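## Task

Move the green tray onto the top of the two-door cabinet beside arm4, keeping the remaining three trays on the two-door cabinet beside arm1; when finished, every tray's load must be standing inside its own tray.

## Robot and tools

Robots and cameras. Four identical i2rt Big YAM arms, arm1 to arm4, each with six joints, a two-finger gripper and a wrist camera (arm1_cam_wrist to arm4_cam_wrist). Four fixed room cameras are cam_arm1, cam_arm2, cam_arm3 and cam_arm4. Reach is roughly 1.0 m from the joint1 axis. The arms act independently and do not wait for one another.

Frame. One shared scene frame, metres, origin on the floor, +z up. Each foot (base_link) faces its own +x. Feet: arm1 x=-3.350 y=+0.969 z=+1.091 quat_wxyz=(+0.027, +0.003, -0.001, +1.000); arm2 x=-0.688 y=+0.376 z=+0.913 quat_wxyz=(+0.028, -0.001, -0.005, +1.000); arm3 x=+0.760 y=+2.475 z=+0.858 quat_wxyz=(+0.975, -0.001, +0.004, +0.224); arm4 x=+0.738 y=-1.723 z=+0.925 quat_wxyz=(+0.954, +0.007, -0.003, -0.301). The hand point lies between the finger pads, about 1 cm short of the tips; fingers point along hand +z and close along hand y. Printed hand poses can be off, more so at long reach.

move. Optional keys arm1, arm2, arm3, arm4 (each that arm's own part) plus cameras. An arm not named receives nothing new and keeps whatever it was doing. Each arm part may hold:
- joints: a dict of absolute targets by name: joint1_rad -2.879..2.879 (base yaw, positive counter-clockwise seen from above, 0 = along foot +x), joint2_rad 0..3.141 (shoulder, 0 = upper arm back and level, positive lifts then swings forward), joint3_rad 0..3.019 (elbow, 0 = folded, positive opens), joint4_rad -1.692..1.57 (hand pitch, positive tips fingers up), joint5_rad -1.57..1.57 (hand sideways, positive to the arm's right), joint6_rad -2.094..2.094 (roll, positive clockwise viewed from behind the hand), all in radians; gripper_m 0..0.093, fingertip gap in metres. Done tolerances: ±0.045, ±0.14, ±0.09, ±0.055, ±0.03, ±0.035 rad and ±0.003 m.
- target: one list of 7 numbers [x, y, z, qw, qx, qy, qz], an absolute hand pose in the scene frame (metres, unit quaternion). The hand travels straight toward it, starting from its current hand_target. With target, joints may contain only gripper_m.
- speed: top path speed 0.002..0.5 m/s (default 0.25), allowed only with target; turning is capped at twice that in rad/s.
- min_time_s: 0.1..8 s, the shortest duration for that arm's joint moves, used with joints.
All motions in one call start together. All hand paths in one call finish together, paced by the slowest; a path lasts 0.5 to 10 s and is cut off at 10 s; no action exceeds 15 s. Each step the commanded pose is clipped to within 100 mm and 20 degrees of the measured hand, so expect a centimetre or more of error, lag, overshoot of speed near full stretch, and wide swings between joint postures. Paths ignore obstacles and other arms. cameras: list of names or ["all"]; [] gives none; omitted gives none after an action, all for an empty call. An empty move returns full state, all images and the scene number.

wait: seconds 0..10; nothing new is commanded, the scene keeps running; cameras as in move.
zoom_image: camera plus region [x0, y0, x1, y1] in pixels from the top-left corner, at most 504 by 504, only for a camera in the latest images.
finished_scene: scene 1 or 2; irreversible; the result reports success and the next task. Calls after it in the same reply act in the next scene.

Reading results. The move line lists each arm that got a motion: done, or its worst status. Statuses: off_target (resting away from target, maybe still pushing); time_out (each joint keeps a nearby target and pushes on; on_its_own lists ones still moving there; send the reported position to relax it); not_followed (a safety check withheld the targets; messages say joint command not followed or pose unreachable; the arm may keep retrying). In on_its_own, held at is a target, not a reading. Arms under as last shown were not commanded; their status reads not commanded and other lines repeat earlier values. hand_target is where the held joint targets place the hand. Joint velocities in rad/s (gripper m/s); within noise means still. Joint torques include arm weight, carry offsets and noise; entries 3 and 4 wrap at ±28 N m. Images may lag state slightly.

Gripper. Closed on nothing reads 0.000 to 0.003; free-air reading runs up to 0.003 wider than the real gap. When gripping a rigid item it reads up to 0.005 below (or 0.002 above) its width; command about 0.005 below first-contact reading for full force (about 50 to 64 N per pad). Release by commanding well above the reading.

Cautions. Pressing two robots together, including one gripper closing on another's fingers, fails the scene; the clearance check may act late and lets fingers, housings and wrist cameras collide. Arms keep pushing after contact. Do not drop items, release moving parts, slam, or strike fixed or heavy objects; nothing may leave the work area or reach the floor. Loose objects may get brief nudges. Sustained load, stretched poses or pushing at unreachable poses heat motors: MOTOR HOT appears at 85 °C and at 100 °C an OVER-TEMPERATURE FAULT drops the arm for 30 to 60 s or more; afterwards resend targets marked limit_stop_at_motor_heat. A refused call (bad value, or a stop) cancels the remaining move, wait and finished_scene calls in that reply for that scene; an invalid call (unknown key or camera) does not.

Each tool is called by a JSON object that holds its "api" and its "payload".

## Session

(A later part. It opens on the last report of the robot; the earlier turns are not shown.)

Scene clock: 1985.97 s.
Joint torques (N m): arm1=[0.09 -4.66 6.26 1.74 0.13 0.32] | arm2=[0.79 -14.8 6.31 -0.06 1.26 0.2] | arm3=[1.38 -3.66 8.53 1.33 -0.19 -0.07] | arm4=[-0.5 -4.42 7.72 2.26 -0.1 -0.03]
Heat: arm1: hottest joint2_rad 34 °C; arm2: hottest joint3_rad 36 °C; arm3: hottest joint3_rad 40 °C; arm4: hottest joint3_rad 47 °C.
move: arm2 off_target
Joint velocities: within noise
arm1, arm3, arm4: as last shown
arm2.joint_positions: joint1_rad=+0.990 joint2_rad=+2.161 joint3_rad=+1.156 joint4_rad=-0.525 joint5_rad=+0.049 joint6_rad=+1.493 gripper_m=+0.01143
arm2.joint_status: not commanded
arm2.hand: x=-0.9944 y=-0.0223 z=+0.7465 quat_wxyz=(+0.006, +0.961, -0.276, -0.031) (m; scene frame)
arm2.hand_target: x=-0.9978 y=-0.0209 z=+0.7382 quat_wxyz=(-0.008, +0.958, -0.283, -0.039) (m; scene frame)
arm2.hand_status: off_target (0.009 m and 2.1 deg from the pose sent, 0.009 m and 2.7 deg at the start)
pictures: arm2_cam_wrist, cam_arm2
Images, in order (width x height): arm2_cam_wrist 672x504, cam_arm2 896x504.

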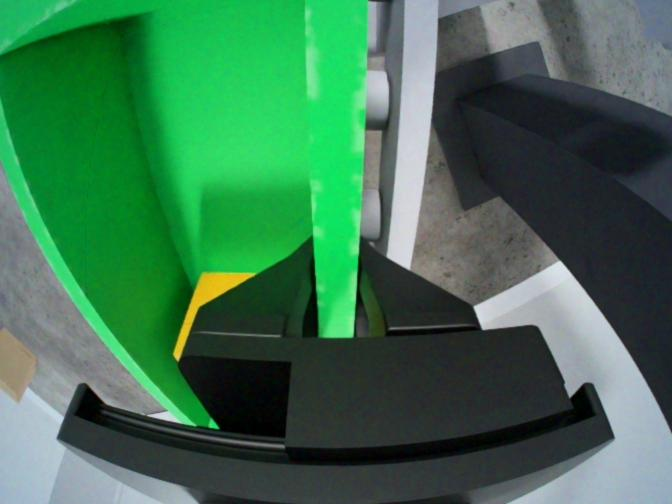

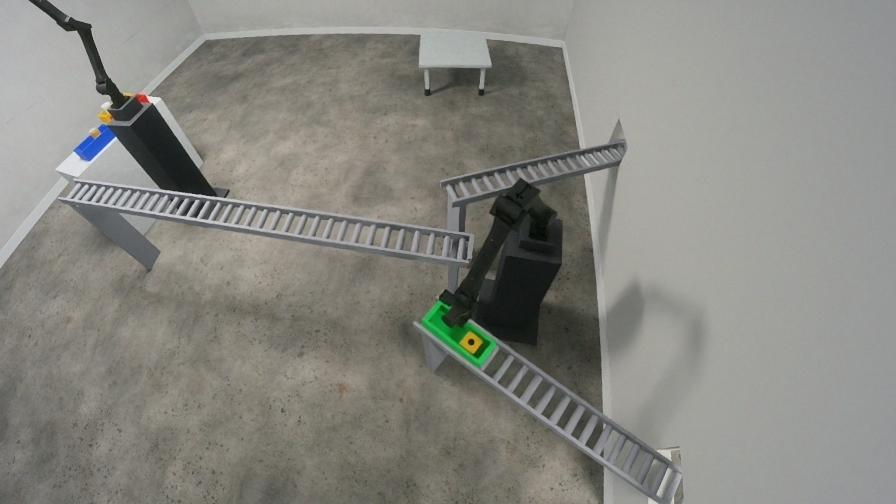

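{"api": "zoom_image", "payload": {"camera": "cam_arm2", "region": [412, 290, 502, 380]}}

{"api": "zoom_image", "payload": {"camera": "arm2_cam_wrist", "region": [290, 0, 490, 200]}}

Scaled by 5.600 from the camera's 896x504 image, which has a finer 1280x720 frame.

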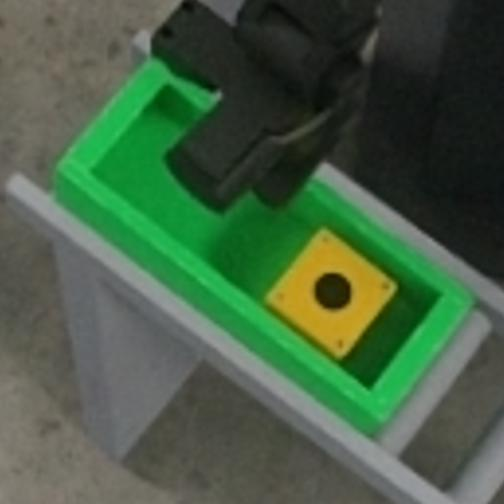

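Scaled by 2.520 from the camera's 672x504 image, which has a finer 960x720 frame.

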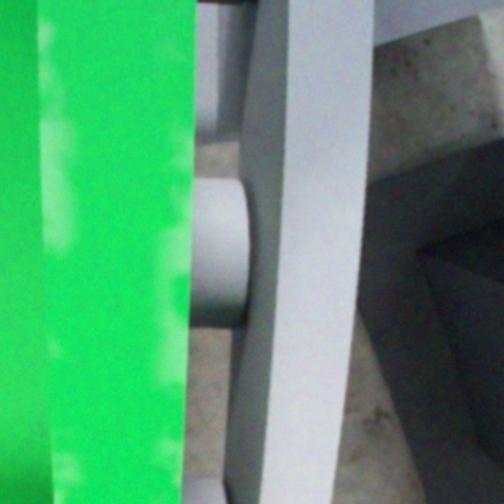

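{"api": "move", "payload": {"arm2": {"target": [-0.998, -0.0215, 0.93, -0.004, 0.9588, -0.284, -0.0386], "speed": 0.35, "joints": {"gripper_m": 0.05}}, "cameras": ["arm2_cam_wrist", "cam_arm2", "cam_arm4"]}}

Scene clock: 2086.40 s.
Joint torques (N m): arm1=[0.09 -4.72 6.23 1.68 0.15 0.32] | arm2=[1.2 -16.21 8.91 -0.36 0.34 0.18] | arm3=[1.26 -3.66 8.51 1.32 -0.19 -0.08] | arm4=[-0.5 -4.25 7.82 2.33 -0.1 -0.04]
Heat: arm1: hottest joint2_rad 34 °C; arm2: hottest joint3_rad 36 °C; arm3: hottest joint3_rad 40 °C; arm4: hottest joint3_rad 47 °C.
move: arm2 off_target
Joint velocities: within noise
arm1, arm3, arm4: as last shown
arm2.joint_positions: joint1_rad=+0.990 joint2_rad=+1.818 joint3_rad=+1.194 joint4_rad=-0.941 joint5_rad=+0.069 joint6_rad=+1.495 gripper_m=+0.04990
arm2.joint_status: all done
arm2.hand: x=-0.9903 y=-0.0125 z=+0.9196 quat_wxyz=(-0.014, +0.960, -0.276, -0.034) (m; scene frame)
arm2.hand_target: x=-0.9978 y=-0.0214 z=+0.9302 quat_wxyz=(-0.004, +0.958, -0.284, -0.039) (m; scene frame)
arm2.hand_status: off_target (0.016 m and 1.6 deg from the pose sent, 0.184 m and 1.7 deg at the start)
pictures: arm2_cam_wrist, cam_arm2, cam_arm4
Images, in order (width x height): arm2_cam_wrist 672x504, cam_arm2 896x504, cam_arm4 896x504.

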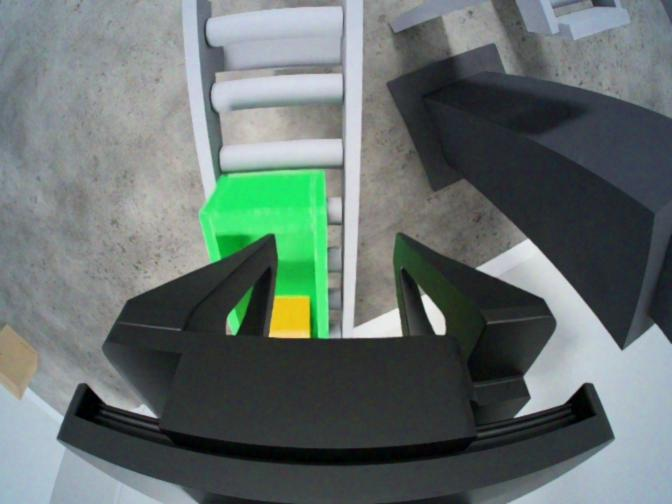

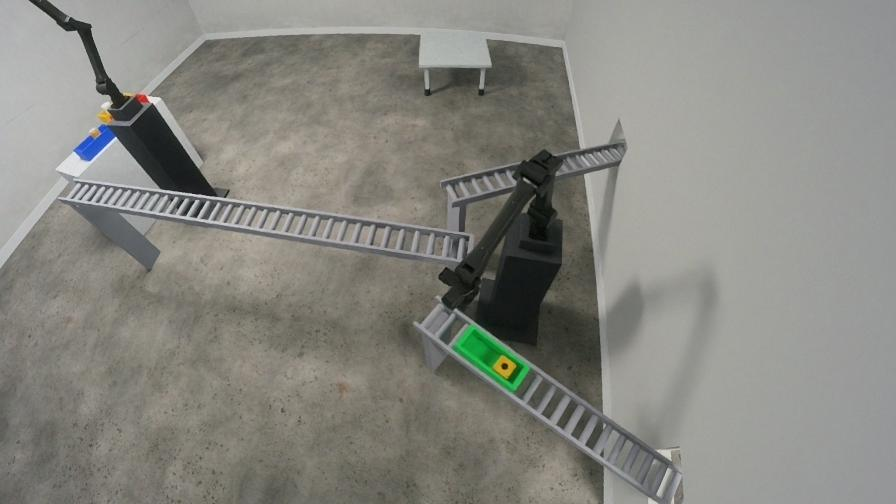

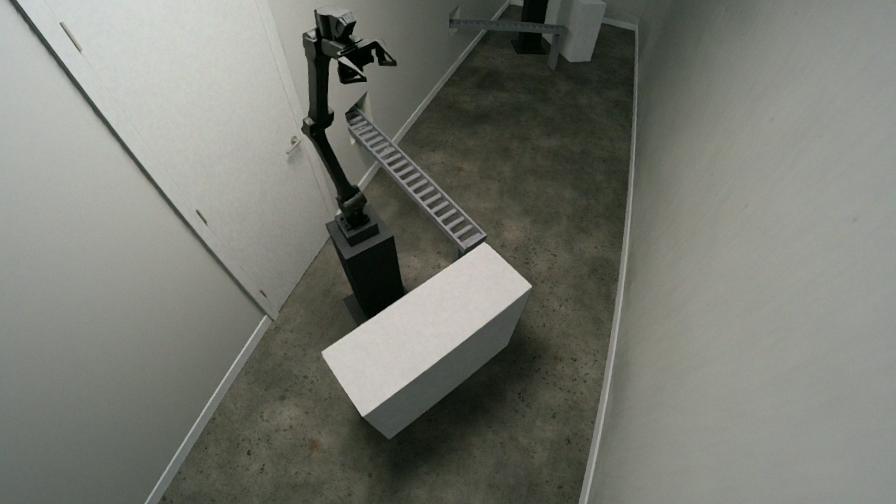

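{"api": "move", "payload": {"arm2": {"joints": {"joint2_rad": 1.25, "joint3_rad": 2.45, "joint4_rad": -1.2, "joint5_rad": 0, "joint6_rad": 0}, "min_time_s": 4}, "arm4": {"target": [1.08, -1.30, 0.95, 0, 0.9588, -0.284, 0], "speed": 0.3}, "cameras": ["arm4_cam_wrist", "cam_arm4", "cam_arm2"]}}

{"api": "zoom_image", "payload": {"camera": "arm4_cam_wrist", "region": [130, 0, 630, 375]}}

{"api": "zoom_image", "payload": {"camera": "cam_arm4", "region": [300, 60, 560, 320]}}

Scene clock: 2195.57 s.
Joint torques (N m): arm1=[0.03 -4.95 6.23 1.68 0.14 0.31] | arm2=[1.44 -2.78 6.5 1.36 0.01 -0.1] | arm3=[1.32 -3.66 8.53 1.32 -0.19 -0.08] | arm4=[-0.73 -18.43 11.44 -0.5 0.15 -0.03]
Heat: arm1: hottest joint2_rad 33 °C; arm2: hottest joint3_rad 39 °C; arm3: hottest joint3_rad 40 °C; arm4: hottest joint3_rad 47 °C.
move: arm2 done; arm4 off_target
Joint velocities: within noise
arm1, arm3: as last shown
arm2.joint_positions: joint1_rad=+0.990 joint2_rad=+1.243 joint3_rad=+2.431 joint4_rad=-1.191 joint5_rad=+0.003 joint6_rad=+0.015 gripper_m=+0.04991
arm2.joint_status: all done
arm2.hand: x=-0.9010 y=+0.0829 z=+1.7747 quat_wxyz=(+0.319, +0.637, +0.316, -0.627) (m; scene frame)
arm2.hand_target: x=-0.9000 y=+0.0840 z=+1.7775 quat_wxyz=(+0.316, +0.633, +0.321, -0.629) (m; scene frame)
arm2.hand_status: not commanded
arm4.joint_positions: joint1_rad=+1.499 joint2_rad=+1.918 joint3_rad=+1.344 joint4_rad=-1.035 joint5_rad=-0.005 joint6_rad=-1.664 gripper_m=+0.09398
arm4.joint_status: not commanded
arm4.hand: x=+1.0694 y=-1.3146 z=+0.9412 quat_wxyz=(+0.010, +0.957, -0.290, -0.007) (m; scene frame)
arm4.hand_target: x=+1.0796 y=-1.3004 z=+0.9504 quat_wxyz=(+0.000, +0.959, -0.284, +0.000) (m; scene frame)
arm4.hand_status: off_target (0.020 m and 1.6 deg from the pose sent, 0.994 m and 172.2 deg at the start)
pictures: arm4_cam_wrist, cam_arm2, cam_arm4
Images, in order (width x height): arm4_cam_wrist 672x504, cam_arm2 896x504, cam_arm4 896x504.

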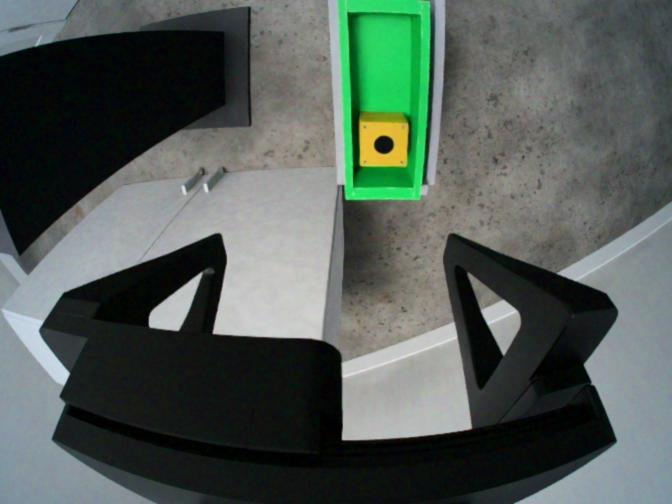

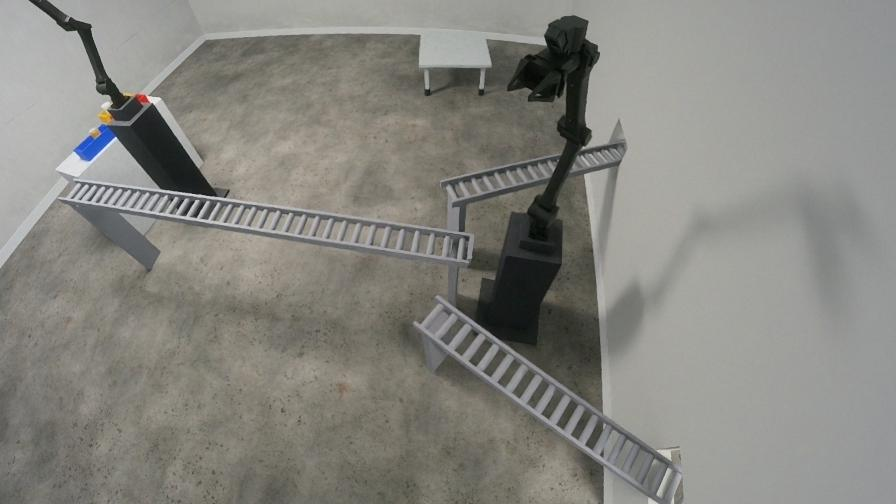

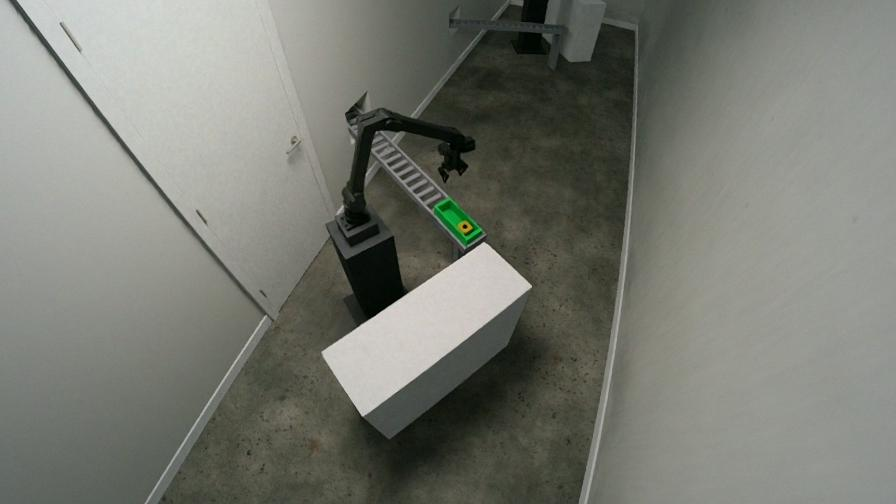

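Scaled by 1.008 from the camera's 672x504 image, which has a finer 960x720 frame.

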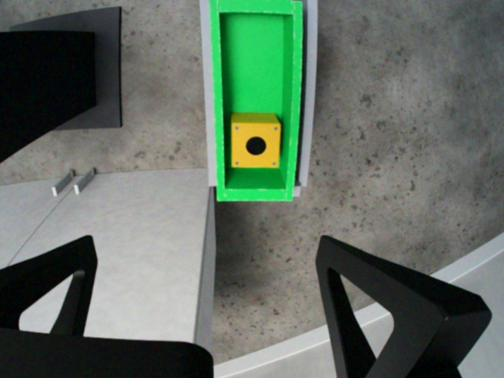

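Scaled by 1.938 from the camera's 896x504 image, which has a finer 1280x720 frame.

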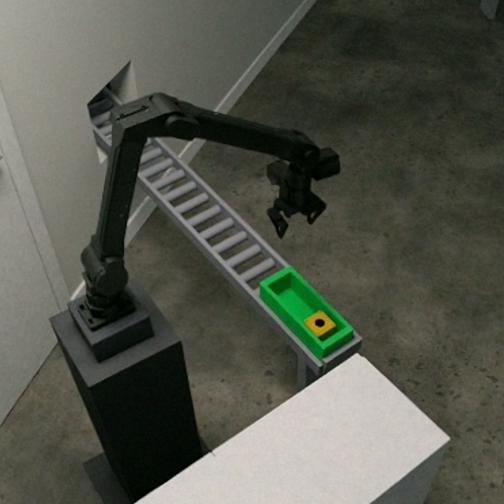

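{"api": "move", "payload": {"arm4": {"target": [1.0618, -1.282, 0.709, 0, 0.9636, -0.2672, 0], "speed": 0.2}, "cameras": ["arm4_cam_wrist", "cam_arm4"]}}

{"api": "zoom_image", "payload": {"camera": "arm4_cam_wrist", "region": [180, 0, 580, 300]}}

{"api": "zoom_image", "payload": {"camera": "cam_arm4", "region": [380, 140, 540, 300]}}

Scene clock: 2249.57 s.
Joint torques (N m): arm1=[0.32 -4.78 6.23 1.73 0.14 0.31] | arm2=[0.32 -2.67 6.52 1.62 -0.07 -0.09] | arm3=[1.38 -3.66 8.53 1.33 -0.19 -0.08] | arm4=[-0.38 -21.01 7.41 0.12 0.12 0.05]
Heat: arm1: hottest joint2_rad 33 °C; arm2: hottest joint3_rad 38 °C; arm3: hottest joint3_rad 41 °C; arm4: hottest joint3_rad 52 °C.
move: arm4 off_target
Joint velocities: within noise
arm1, arm2, arm3: as last shown
arm4.joint_positions: joint1_rad=+1.541 joint2_rad=+2.361 joint3_rad=+1.336 joint4_rad=-0.596 joint5_rad=-0.005 joint6_rad=-1.664 gripper_m=+0.09398
arm4.joint_status: not commanded
arm4.hand: x=+1.0538 y=-1.2989 z=+0.7079 quat_wxyz=(+0.015, +0.963, -0.270, -0.008) (m; scene frame)
arm4.hand_target: x=+1.0615 y=-1.2824 z=+0.7095 quat_wxyz=(+0.000, +0.964, -0.267, +0.000) (m; scene frame)
arm4.hand_status: off_target (0.019 m and 2.0 deg from the pose sent, 0.234 m and 3.1 deg at the start)
pictures: arm4_cam_wrist, cam_arm4
Images, in order (width x height): arm4_cam_wrist 672x504, cam_arm4 896x504.

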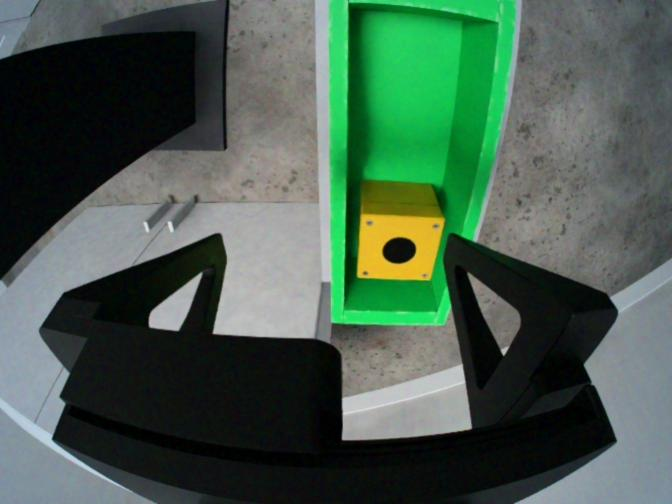

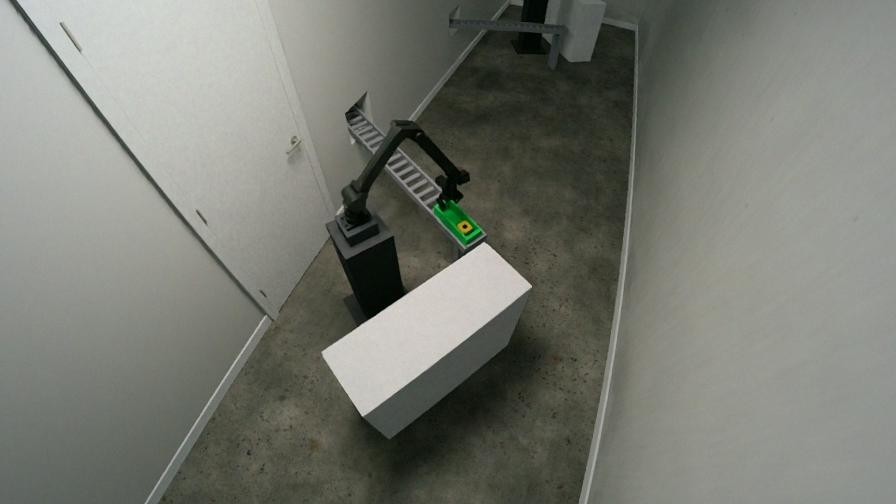

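Scaled by 1.260 from the camera's 672x504 image, which has a finer 960x720 frame.

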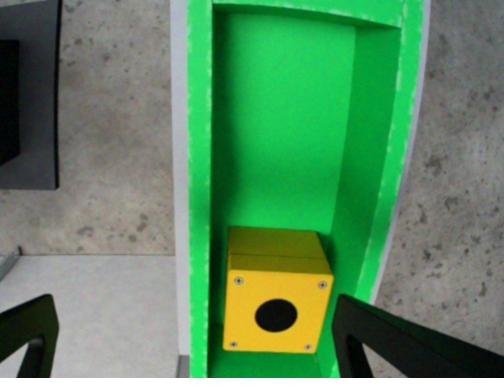

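Scaled by 3.150 from the camera's 896x504 image, which has a finer 1280x720 frame.

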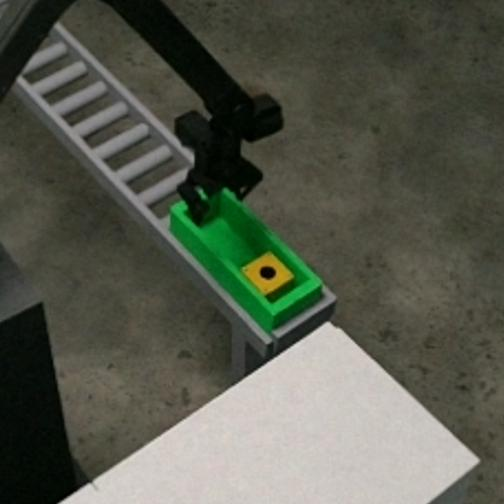

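{"api": "move", "payload": {"arm4": {"target": [1.0705, -1.286, 0.642, 0, 0.9636, -0.2672, 0], "speed": 0.15}, "cameras": ["arm4_cam_wrist", "cam_arm4"]}}

{"api": "zoom_image", "payload": {"camera": "cam_arm4", "region": [400, 150, 520, 270]}}

Scene clock: 2292.17 s.
Joint torques (N m): arm1=[0.15 -4.84 6.23 1.7 0.14 0.32] | arm2=[1.38 -2.67 6.6 1.51 0 -0.11] | arm3=[1.32 -3.66 8.51 1.35 -0.19 -0.08] | arm4=[-2.08 -21.42 6.52 0.24 0.14 -0.04]
Heat: arm1: hottest joint2_rad 33 °C; arm2: hottest joint3_rad 37 °C; arm3: hottest joint3_rad 41 °C; arm4: hottest joint3_rad 49 °C.
move: arm4 off_target
Joint velocities: within noise
arm1, arm2, arm3: as last shown
arm4.joint_positions: joint1_rad=+1.541 joint2_rad=+2.510 joint3_rad=+1.409 joint4_rad=-0.511 joint5_rad=-0.005 joint6_rad=-1.670 gripper_m=+0.09398
arm4.joint_status: not commanded
arm4.hand: x=+1.0574 y=-1.2942 z=+0.6439 quat_wxyz=(+0.012, +0.963, -0.268, -0.007) (m; scene frame)
arm4.hand_target: x=+1.0704 y=-1.2863 z=+0.6425 quat_wxyz=(+0.000, +0.964, -0.267, +0.000) (m; scene frame)
arm4.hand_status: off_target (0.016 m and 1.5 deg from the pose sent, 0.069 m and 2.0 deg at the start)
pictures: arm4_cam_wrist, cam_arm4
Images, in order (width x height): arm4_cam_wrist 672x504, cam_arm4 896x504.

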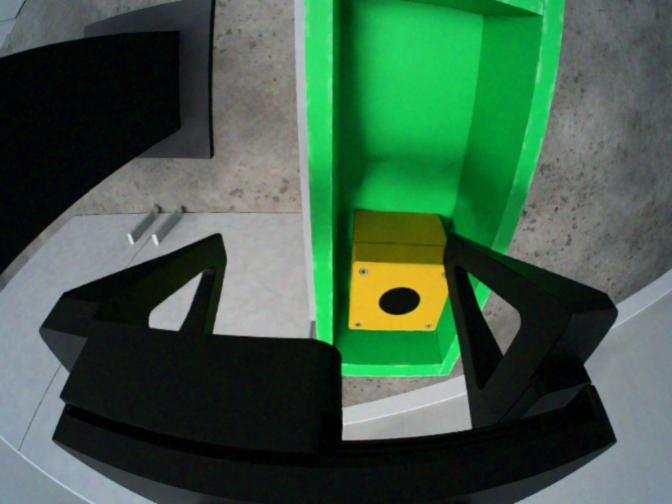

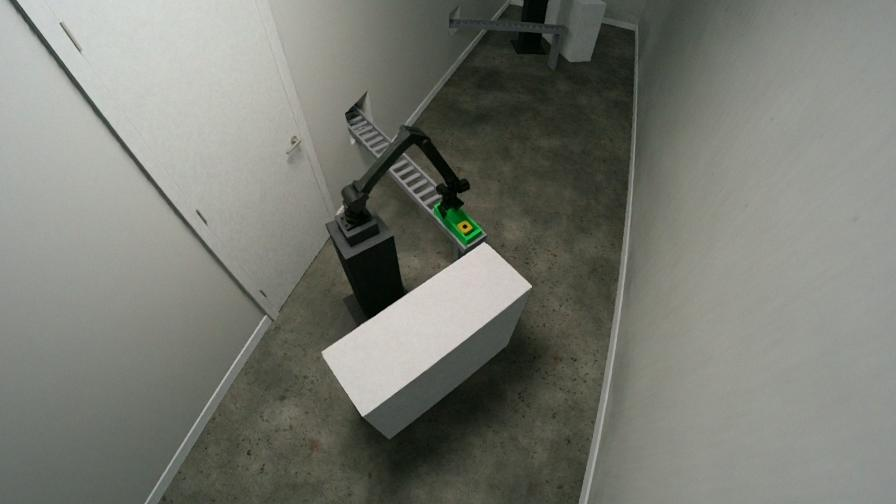

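Scaled by 4.200 from the camera's 896x504 image, which has a finer 1280x720 frame.

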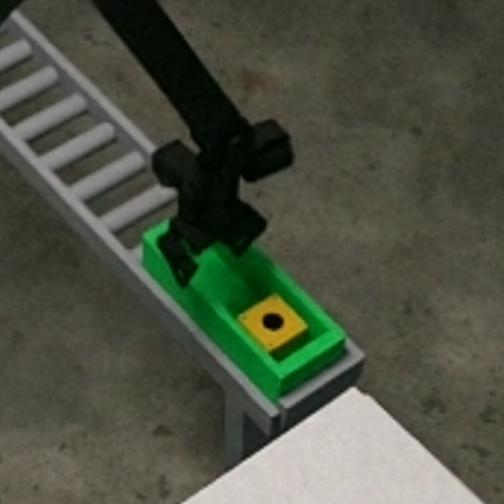

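{"api": "move", "payload": {"arm4": {"target": [1.0673, -1.2914, 0.57, 0, 0.9636, -0.2672, 0], "speed": 0.12}, "cameras": ["arm4_cam_wrist", "cam_arm4"]}}

{"api": "zoom_image", "payload": {"camera": "cam_arm4", "region": [400, 150, 520, 270]}}

Scene clock: 2314.83 s.
Joint torques (N m): arm1=[0.15 -4.78 6.24 1.78 0.14 0.32] | arm2=[1.79 -3.25 6.45 1.58 -0.02 -0.07] | arm3=[1.38 -3.6 8.51 1.32 -0.2 -0.08] | arm4=[-2.26 -21.13 5.61 0.23 0.12 -0.05]
Heat: arm1: hottest joint2_rad 33 °C; arm2: hottest joint3_rad 37 °C; arm3: hottest joint3_rad 41 °C; arm4: hottest joint3_rad 47 °C.
move: arm4 off_target
Joint velocities: within noise
arm1, arm2, arm3: as last shown
arm4.joint_positions: joint1_rad=+1.540 joint2_rad=+2.669 joint3_rad=+1.489 joint4_rad=-0.429 joint5_rad=-0.005 joint6_rad=-1.671 gripper_m=+0.09398
arm4.joint_status: not commanded
arm4.hand: x=+1.0561 y=-1.2967 z=+0.5747 quat_wxyz=(+0.010, +0.964, -0.267, -0.006) (m; scene frame)
arm4.hand_target: x=+1.0671 y=-1.2916 z=+0.5704 quat_wxyz=(+0.000, +0.964, -0.267, +0.000) (m; scene frame)
arm4.hand_status: off_target (0.013 m and 1.3 deg from the pose sent, 0.075 m and 1.6 deg at the start)
pictures: arm4_cam_wrist, cam_arm4
Images, in order (width x height): arm4_cam_wrist 672x504, cam_arm4 896x504.

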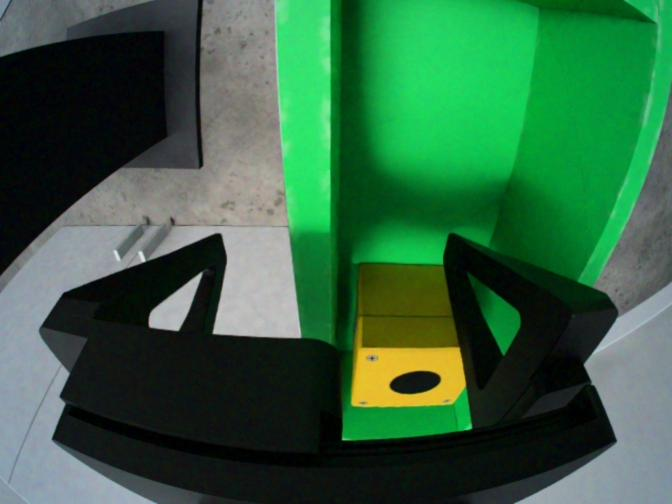

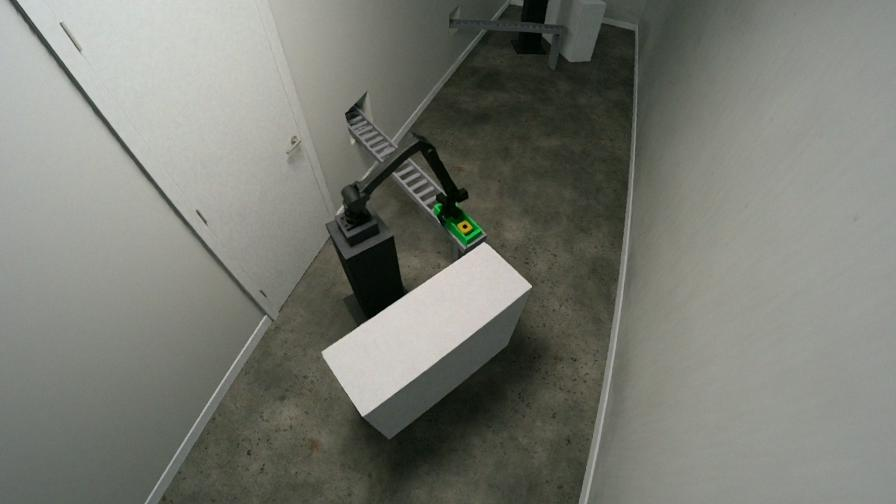

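Scaled by 4.200 from the camera's 896x504 image, which has a finer 1280x720 frame.

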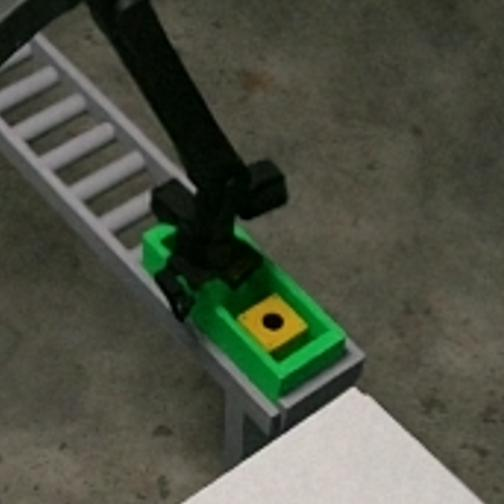

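{"api": "move", "payload": {"arm4": {"target": [1.0640, -1.2968, 0.561, 0, 0.9636, -0.2672, 0], "speed": 0.1}, "cameras": ["arm4_cam_wrist"]}}

Scene clock: 2325.13 s.
Joint torques (N m): arm1=[0.15 -4.95 6.19 1.76 0.16 0.32] | arm2=[1.2 -3.78 6.64 1.43 -0.04 -0.11] | arm3=[1.38 -3.66 8.54 1.35 -0.18 -0.08] | arm4=[-1.79 -20.42 5.12 0.25 0.15 -0.05]
Heat: arm1: hottest joint2_rad 33 °C; arm2: hottest joint3_rad 37 °C; arm3: hottest joint3_rad 41 °C; arm4: hottest joint3_rad 46 °C.
move: arm4 off_target
Joint velocities: within noise
arm1.joint_positions: joint1_rad=+1.605 joint2_rad=+1.246 joint3_rad=+2.437 joint4_rad=-1.188 joint5_rad=+0.002 joint6_rad=-0.017 gripper_m=+0.04991
arm1.joint_status: not commanded
arm1.hand: x=-3.3523 y=+0.6122 z=+1.9572 quat_wxyz=(+0.489, +0.499, +0.500, -0.512) (m; scene frame)
arm1.hand_target: x=-3.3504 y=+0.6140 z=+1.9580 quat_wxyz=(+0.494, +0.503, +0.498, -0.505) (m; scene frame)
arm1.hand_status: not commanded
arm2, arm3: as last shown
arm4.joint_positions: joint1_rad=+1.539 joint2_rad=+2.675 joint3_rad=+1.489 joint4_rad=-0.405 joint5_rad=-0.005 joint6_rad=-1.672 gripper_m=+0.09398
arm4.joint_status: not commanded
arm4.hand: x=+1.0582 y=-1.2948 z=+0.5715 quat_wxyz=(+0.002, +0.964, -0.267, -0.003) (m; scene frame)
arm4.hand_target: x=+1.0638 y=-1.2969 z=+0.5614 quat_wxyz=(+0.000, +0.964, -0.267, +0.000) (m; scene frame)
arm4.hand_status: off_target (0.012 m and 0.4 deg from the pose sent, 0.016 m and 1.3 deg at the start)
pictures: arm4_cam_wrist
Images, in order (width x height): arm4_cam_wrist 672x504.

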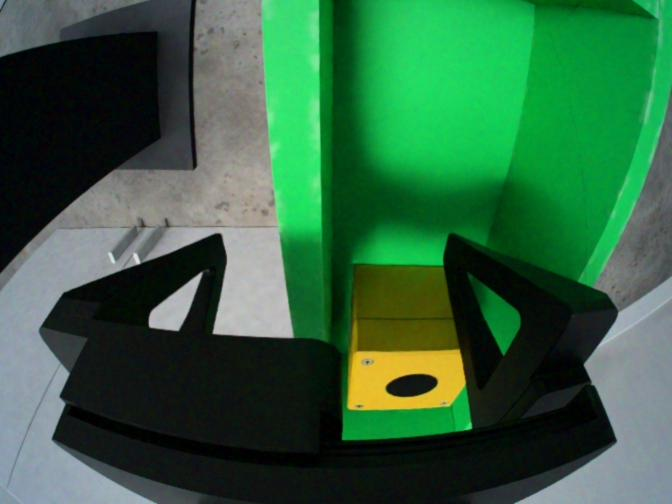

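{"api": "move", "payload": {"arm4": {"target": [1.0580, -1.3065, 0.557, 0, 0.9636, -0.2672, 0], "speed": 0.1}, "cameras": ["arm4_cam_wrist"]}}

Scene clock: 2336.27 s.
Joint torques (N m): arm1=[0.15 -4.89 6.2 1.7 0.15 0.32] | arm2=[0.03 -3.9 6.53 1.5 -0.03 -0.09] | arm3=[1.38 -3.66 8.54 1.33 -0.19 -0.08] | arm4=[-1.9 -20.42 3.18 0.39 0.13 -0.04]
Heat: arm1: hottest joint2_rad 33 °C; arm2: hottest joint3_rad 37 °C; arm3: hottest joint3_rad 41 °C; arm4: hottest joint3_rad 45 °C.
move: arm4 off_target
Joint velocities: within noise
arm1, arm2: as last shown
arm3.joint_positions: joint1_rad=-0.464 joint2_rad=+1.193 joint3_rad=+2.357 joint4_rad=-1.192 joint5_rad=+0.004 joint6_rad=+0.016 gripper_m=+0.09396
arm3.joint_status: not commanded
arm3.hand: x=+1.1117 y=+2.4726 z=+1.7068 quat_wxyz=(-0.694, -0.010, -0.720, +0.002) (m; scene frame)
arm3.hand_target: x=+1.1016 y=+2.4736 z=+1.7198 quat_wxyz=(-0.704, -0.003, -0.710, +0.005) (m; scene frame)
arm3.hand_status: not commanded
arm4.joint_positions: joint1_rad=+1.537 joint2_rad=+2.675 joint3_rad=+1.481 joint4_rad=-0.376 joint5_rad=-0.005 joint6_rad=-1.674 gripper_m=+0.09398
arm4.joint_status: not commanded
arm4.hand: x=+1.0609 y=-1.2933 z=+0.5704 quat_wxyz=(-0.009, +0.964, -0.268, +0.001) (m; scene frame)
arm4.hand_target: x=+1.0578 y=-1.3066 z=+0.5576 quat_wxyz=(+0.000, +0.964, -0.267, +0.000) (m; scene frame)
arm4.hand_status: off_target (0.019 m and 1.0 deg from the pose sent, 0.018 m and 0.4 deg at the start)
pictures: arm4_cam_wrist
Images, in order (width x height): arm4_cam_wrist 672x504.

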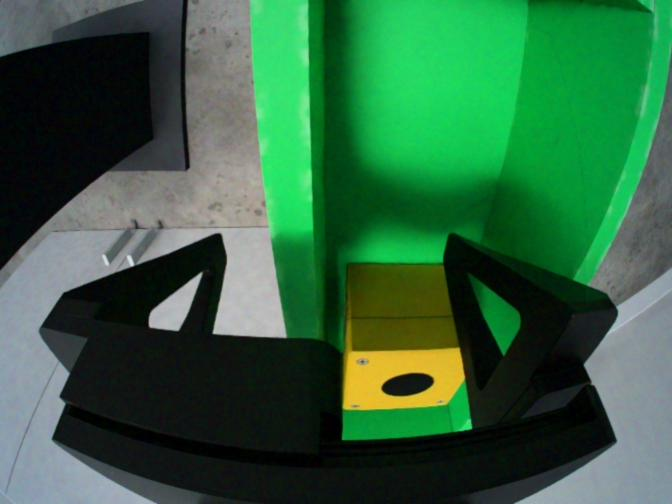

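{"api": "move", "payload": {"arm4": {"target": [1.0640, -1.2975, 0.645, 0, 0.9636, -0.2672, 0], "speed": 0.15}, "cameras": []}}

{"api": "move", "payload": {"arm4": {"target": [1.0640, -1.2975, 0.561, 0, 0.9636, -0.2672, 0], "speed": 0.12}, "cameras": ["arm4_cam_wrist"]}}

Scene clock: 2364.03 s.
Joint torques (N m): arm1=[0.15 -4.66 6.22 1.73 0.14 0.32] | arm2=[0.67 -2.96 6.71 1.25 0.01 -0.09] | arm3=[1.32 -3.78 8.54 1.32 -0.19 -0.08] | arm4=[-2.02 -21.83 3.97 -0.5 0.13 -0.02]
Heat: arm1: hottest joint2_rad 33 °C; arm2: hottest joint3_rad 37 °C; arm3: hottest joint3_rad 41 °C; arm4: hottest joint3_rad 42 °C.
move: arm4 off_target
Joint velocities: within noise
arm1, arm2, arm3: as last shown
arm4.joint_positions: joint1_rad=+1.537 joint2_rad=+2.496 joint3_rad=+1.396 joint4_rad=-0.463 joint5_rad=-0.005 joint6_rad=-1.674 gripper_m=+0.09398
arm4.joint_status: not commanded
arm4.hand: x=+1.0653 y=-1.2873 z=+0.6491 quat_wxyz=(-0.011, +0.963, -0.268, +0.002) (m; scene frame)
arm4.hand_target: x=+1.0640 y=-1.2974 z=+0.6451 quat_wxyz=(+0.000, +0.964, -0.267, +0.000) (m; scene frame)
arm4.hand_status: off_target (0.011 m and 1.3 deg from the pose sent, 0.075 m and 1.0 deg at the start)
pictures: none
No camera images: "cameras" was empty.

Scene clock: 2365.57 s.
Joint torques (N m): arm1=[0.09 -4.66 6.19 1.69 0.14 0.32] | arm2=[0.44 -2.9 6.6 1.43 -0.03 -0.1] | arm3=[1.38 -3.66 8.54 1.32 -0.19 -0.08] | arm4=[-1.9 -20.54 5.46 0.25 0.16 -0.03]
Heat: arm1: hottest joint2_rad 33 °C; arm2: hottest joint3_rad 37 °C; arm3: hottest joint3_rad 41 °C; arm4: hottest joint3_rad 42 °C.
move: arm4 off_target
Joint velocities: within noise
arm1, arm2, arm3: as last shown
arm4.joint_positions: joint1_rad=+1.537 joint2_rad=+2.679 joint3_rad=+1.480 joint4_rad=-0.404 joint5_rad=-0.005 joint6_rad=-1.674 gripper_m=+0.09398
arm4.joint_status: not commanded
arm4.hand: x=+1.0549 y=-1.3013 z=+0.5680 quat_wxyz=(+0.007, +0.963, -0.268, -0.005) (m; scene frame)
arm4.hand_target: x=+1.0638 y=-1.2978 z=+0.5613 quat_wxyz=(+0.000, +0.964, -0.267, +0.000) (m; scene frame)
arm4.hand_status: off_target (0.012 m and 1.0 deg from the pose sent, 0.089 m and 1.3 deg at the start)
pictures: arm4_cam_wrist
Images, in order (width x height): arm4_cam_wrist 672x504.

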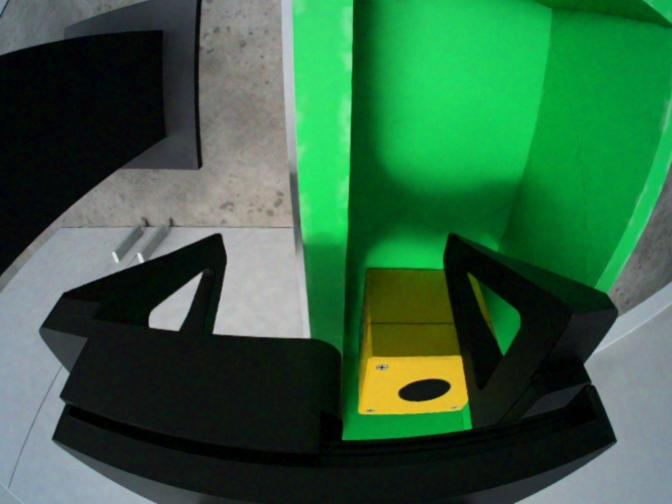

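{"api": "move", "payload": {"arm4": {"joints": {"gripper_m": 0.004}}, "cameras": ["arm4_cam_wrist", "cam_arm4"]}}

Scene clock: 2373.60 s.
Joint torques (N m): arm1=[0.26 -4.66 6.24 1.77 0.13 0.32] | arm2=[0.73 -2.49 6.35 1.52 -0.04 -0.13] | arm3=[1.44 -3.6 8.51 1.35 -0.19 -0.08] | arm4=[-1.61 -20.6 5.55 0.21 0.11 -0.05]
Heat: arm1: hottest joint2_rad 33 °C; arm2: hottest joint3_rad 37 °C; arm3: hottest joint3_rad 41 °C; arm4: hottest joint3_rad 42 °C.
move: arm4 off_target
Joint velocities: within noise
arm1, arm3: as last shown
arm2.joint_positions: joint1_rad=+0.990 joint2_rad=+1.243 joint3_rad=+2.431 joint4_rad=-1.191 joint5_rad=+0.003 joint6_rad=+0.015 gripper_m=+0.04991
arm2.joint_status: not commanded
arm2.hand: x=-0.9010 y=+0.0829 z=+1.7747 quat_wxyz=(+0.319, +0.637, +0.316, -0.627) (m; scene frame)
arm2.hand_target: x=-0.9000 y=+0.0840 z=+1.7775 quat_wxyz=(+0.316, +0.633, +0.321, -0.629) (m; scene frame)
arm2.hand_status: not commanded
arm4.joint_positions: joint1_rad=+1.537 joint2_rad=+2.677 joint3_rad=+1.480 joint4_rad=-0.405 joint5_rad=-0.005 joint6_rad=-1.672 gripper_m=+0.01126
arm4.joint_status: gripper_m off_target (ended at +0.01129, target +0.00400)
arm4.hand: x=+1.0552 y=-1.3008 z=+0.5688 quat_wxyz=(+0.007, +0.963, -0.269, -0.005) (m; scene frame)
arm4.hand_target: x=+1.0639 y=-1.2978 z=+0.5613 quat_wxyz=(+0.000, +0.964, -0.267, +0.000) (m; scene frame)
arm4.hand_status: not commanded
pictures: arm4_cam_wrist, cam_arm4
Images, in order (width x height): arm4_cam_wrist 672x504, cam_arm4 896x504.

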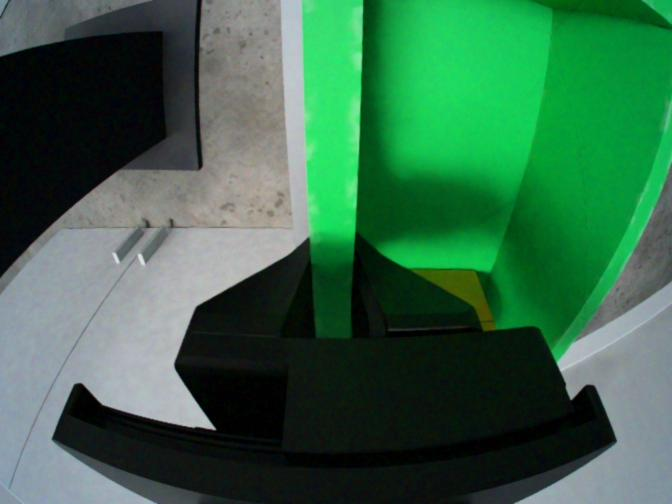

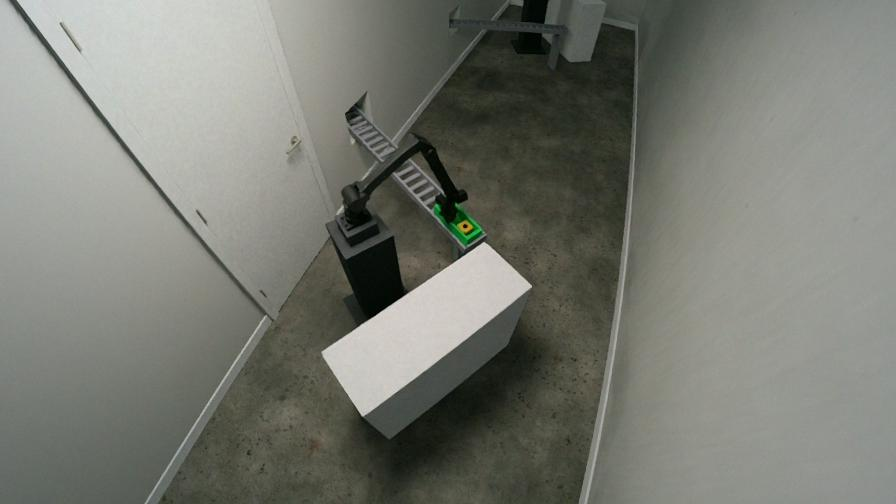

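{"api": "move", "payload": {"arm4": {"target": [1.0640, -1.2975, 0.985, 0, 0.9636, -0.2672, 0], "speed": 0.22}, "cameras": ["arm4_cam_wrist", "cam_arm4"]}}

{"api": "zoom_image", "payload": {"camera": "cam_arm4", "region": [320, 80, 560, 320]}}

Scene clock: 2430.63 s.
Joint torques (N m): arm1=[0.21 -4.6 6.2 1.73 0.11 0.31] | arm2=[0.56 -2.84 6.48 1.63 -0.11 -0.12] | arm3=[1.38 -3.72 8.55 1.32 -0.18 -0.08] | arm4=[-1.85 -22.18 13.35 -0.77 0.19 -0.03]
Heat: arm1: hottest joint3_rad 33 °C; arm2: hottest joint3_rad 37 °C; arm3: hottest joint3_rad 41 °C; arm4: hottest joint3_rad 42 °C.
move: arm4 off_target
Joint velocities: within noise
arm1, arm2, arm3: as last shown
arm4.joint_positions: joint1_rad=+1.537 joint2_rad=+1.902 joint3_rad=+1.318 joint4_rad=-1.108 joint5_rad=-0.006 joint6_rad=-1.677 gripper_m=+0.01116
arm4.joint_status: not commanded
arm4.hand: x=+1.0370 y=-1.3244 z=+0.9424 quat_wxyz=(+0.048, +0.963, -0.266, -0.022) (m; scene frame)
arm4.hand_target: x=+1.0620 y=-1.3003 z=+0.9861 quat_wxyz=(+0.000, +0.964, -0.267, +0.000) (m; scene frame)
arm4.hand_status: off_target (0.057 m and 6.1 deg from the pose sent, 0.416 m and 1.0 deg at the start)
pictures: arm4_cam_wrist, cam_arm4
Images, in order (width x height): arm4_cam_wrist 672x504, cam_arm4 896x504.

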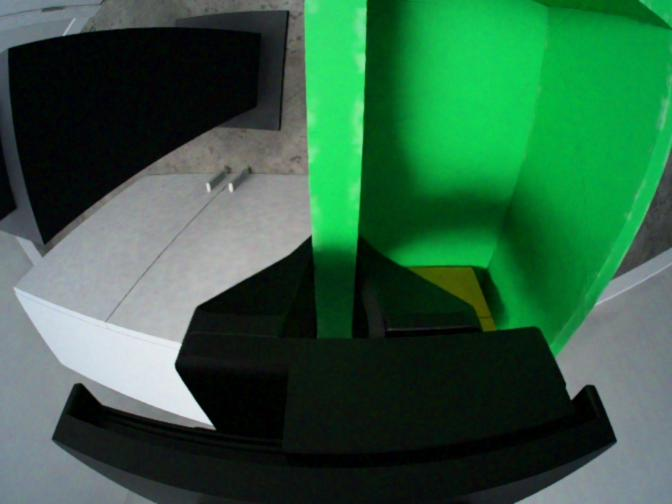

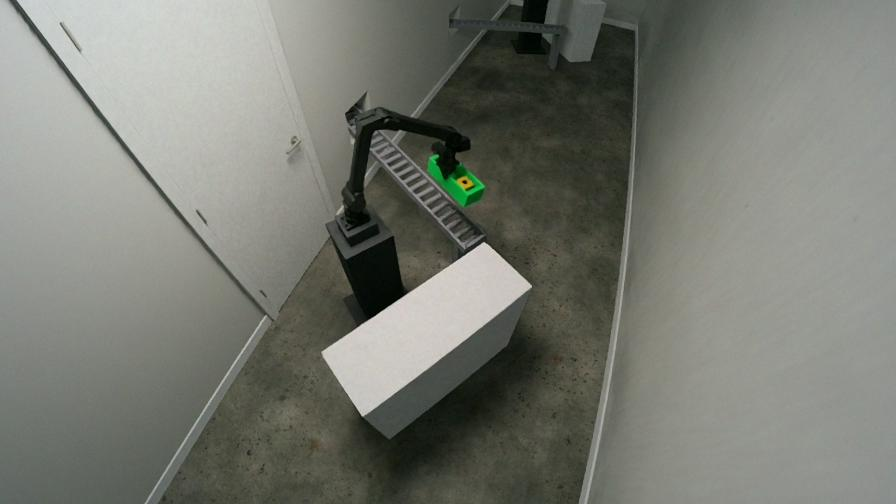

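Scaled by 2.100 from the camera's 896x504 image, which has a finer 1280x720 frame.

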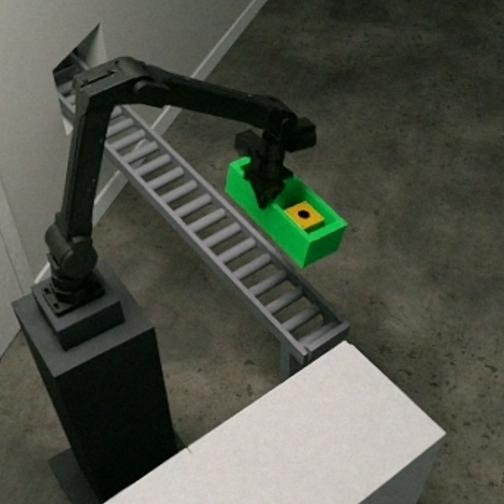

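{"api": "move", "payload": {"arm4": {"joints": {"joint1_rad": 0.117, "joint6_rad": -1.516}, "min_time_s": 4.5}, "cameras": ["arm4_cam_wrist", "cam_arm4"]}}

{"api": "zoom_image", "payload": {"camera": "cam_arm4", "region": [300, 150, 560, 450]}}

Scene clock: 2457.70 s.
Joint torques (N m): arm1=[0.15 -4.72 6.22 1.74 0.13 0.32] | arm2=[0.91 -2.84 6.63 1.35 -0.02 -0.08] | arm3=[1.44 -3.6 8.53 1.33 -0.19 -0.07] | arm4=[-0.09 -22.24 13.23 -0.7 0.18 0.14]
Heat: arm1: hottest joint3_rad 33 °C; arm2: hottest joint3_rad 37 °C; arm3: hottest joint3_rad 41 °C; arm4: hottest joint3_rad 54 °C.
move: arm4 done
Joint velocities: within noise
arm1, arm2, arm3: as last shown
arm4.joint_positions: joint1_rad=+0.114 joint2_rad=+1.902 joint3_rad=+1.318 joint4_rad=-1.108 joint5_rad=-0.006 joint6_rad=-1.528 gripper_m=+0.01116
arm4.joint_status: all done
arm4.hand: x=+1.1760 y=-1.9596 z=+0.9363 quat_wxyz=(+0.023, +0.492, -0.868, -0.055) (m; scene frame)
arm4.hand_target: x=+1.2068 y=-1.9762 z=+0.9796 quat_wxyz=(-0.003, +0.489, -0.872, -0.009) (m; scene frame)
arm4.hand_status: not commanded
pictures: arm4_cam_wrist, cam_arm4
Images, in order (width x height): arm4_cam_wrist 672x504, cam_arm4 896x504.

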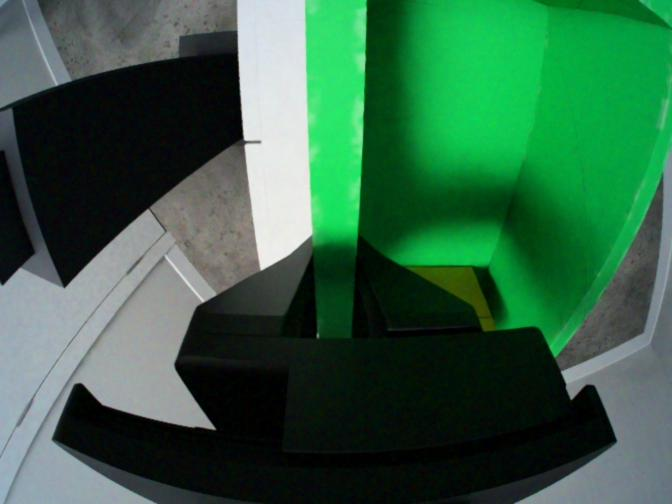

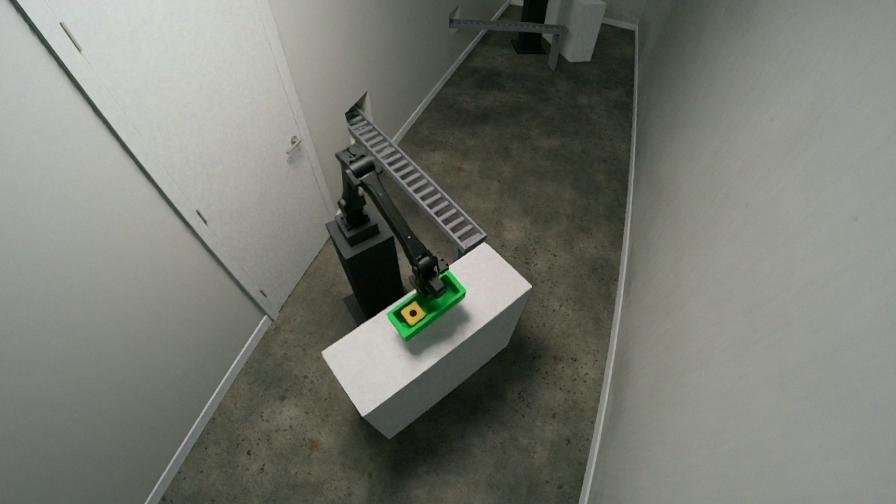

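Scaled by 1.680 from the camera's 896x504 image, which has a finer 1280x720 frame.

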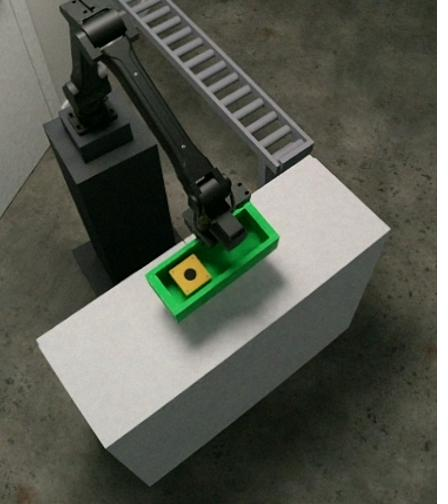

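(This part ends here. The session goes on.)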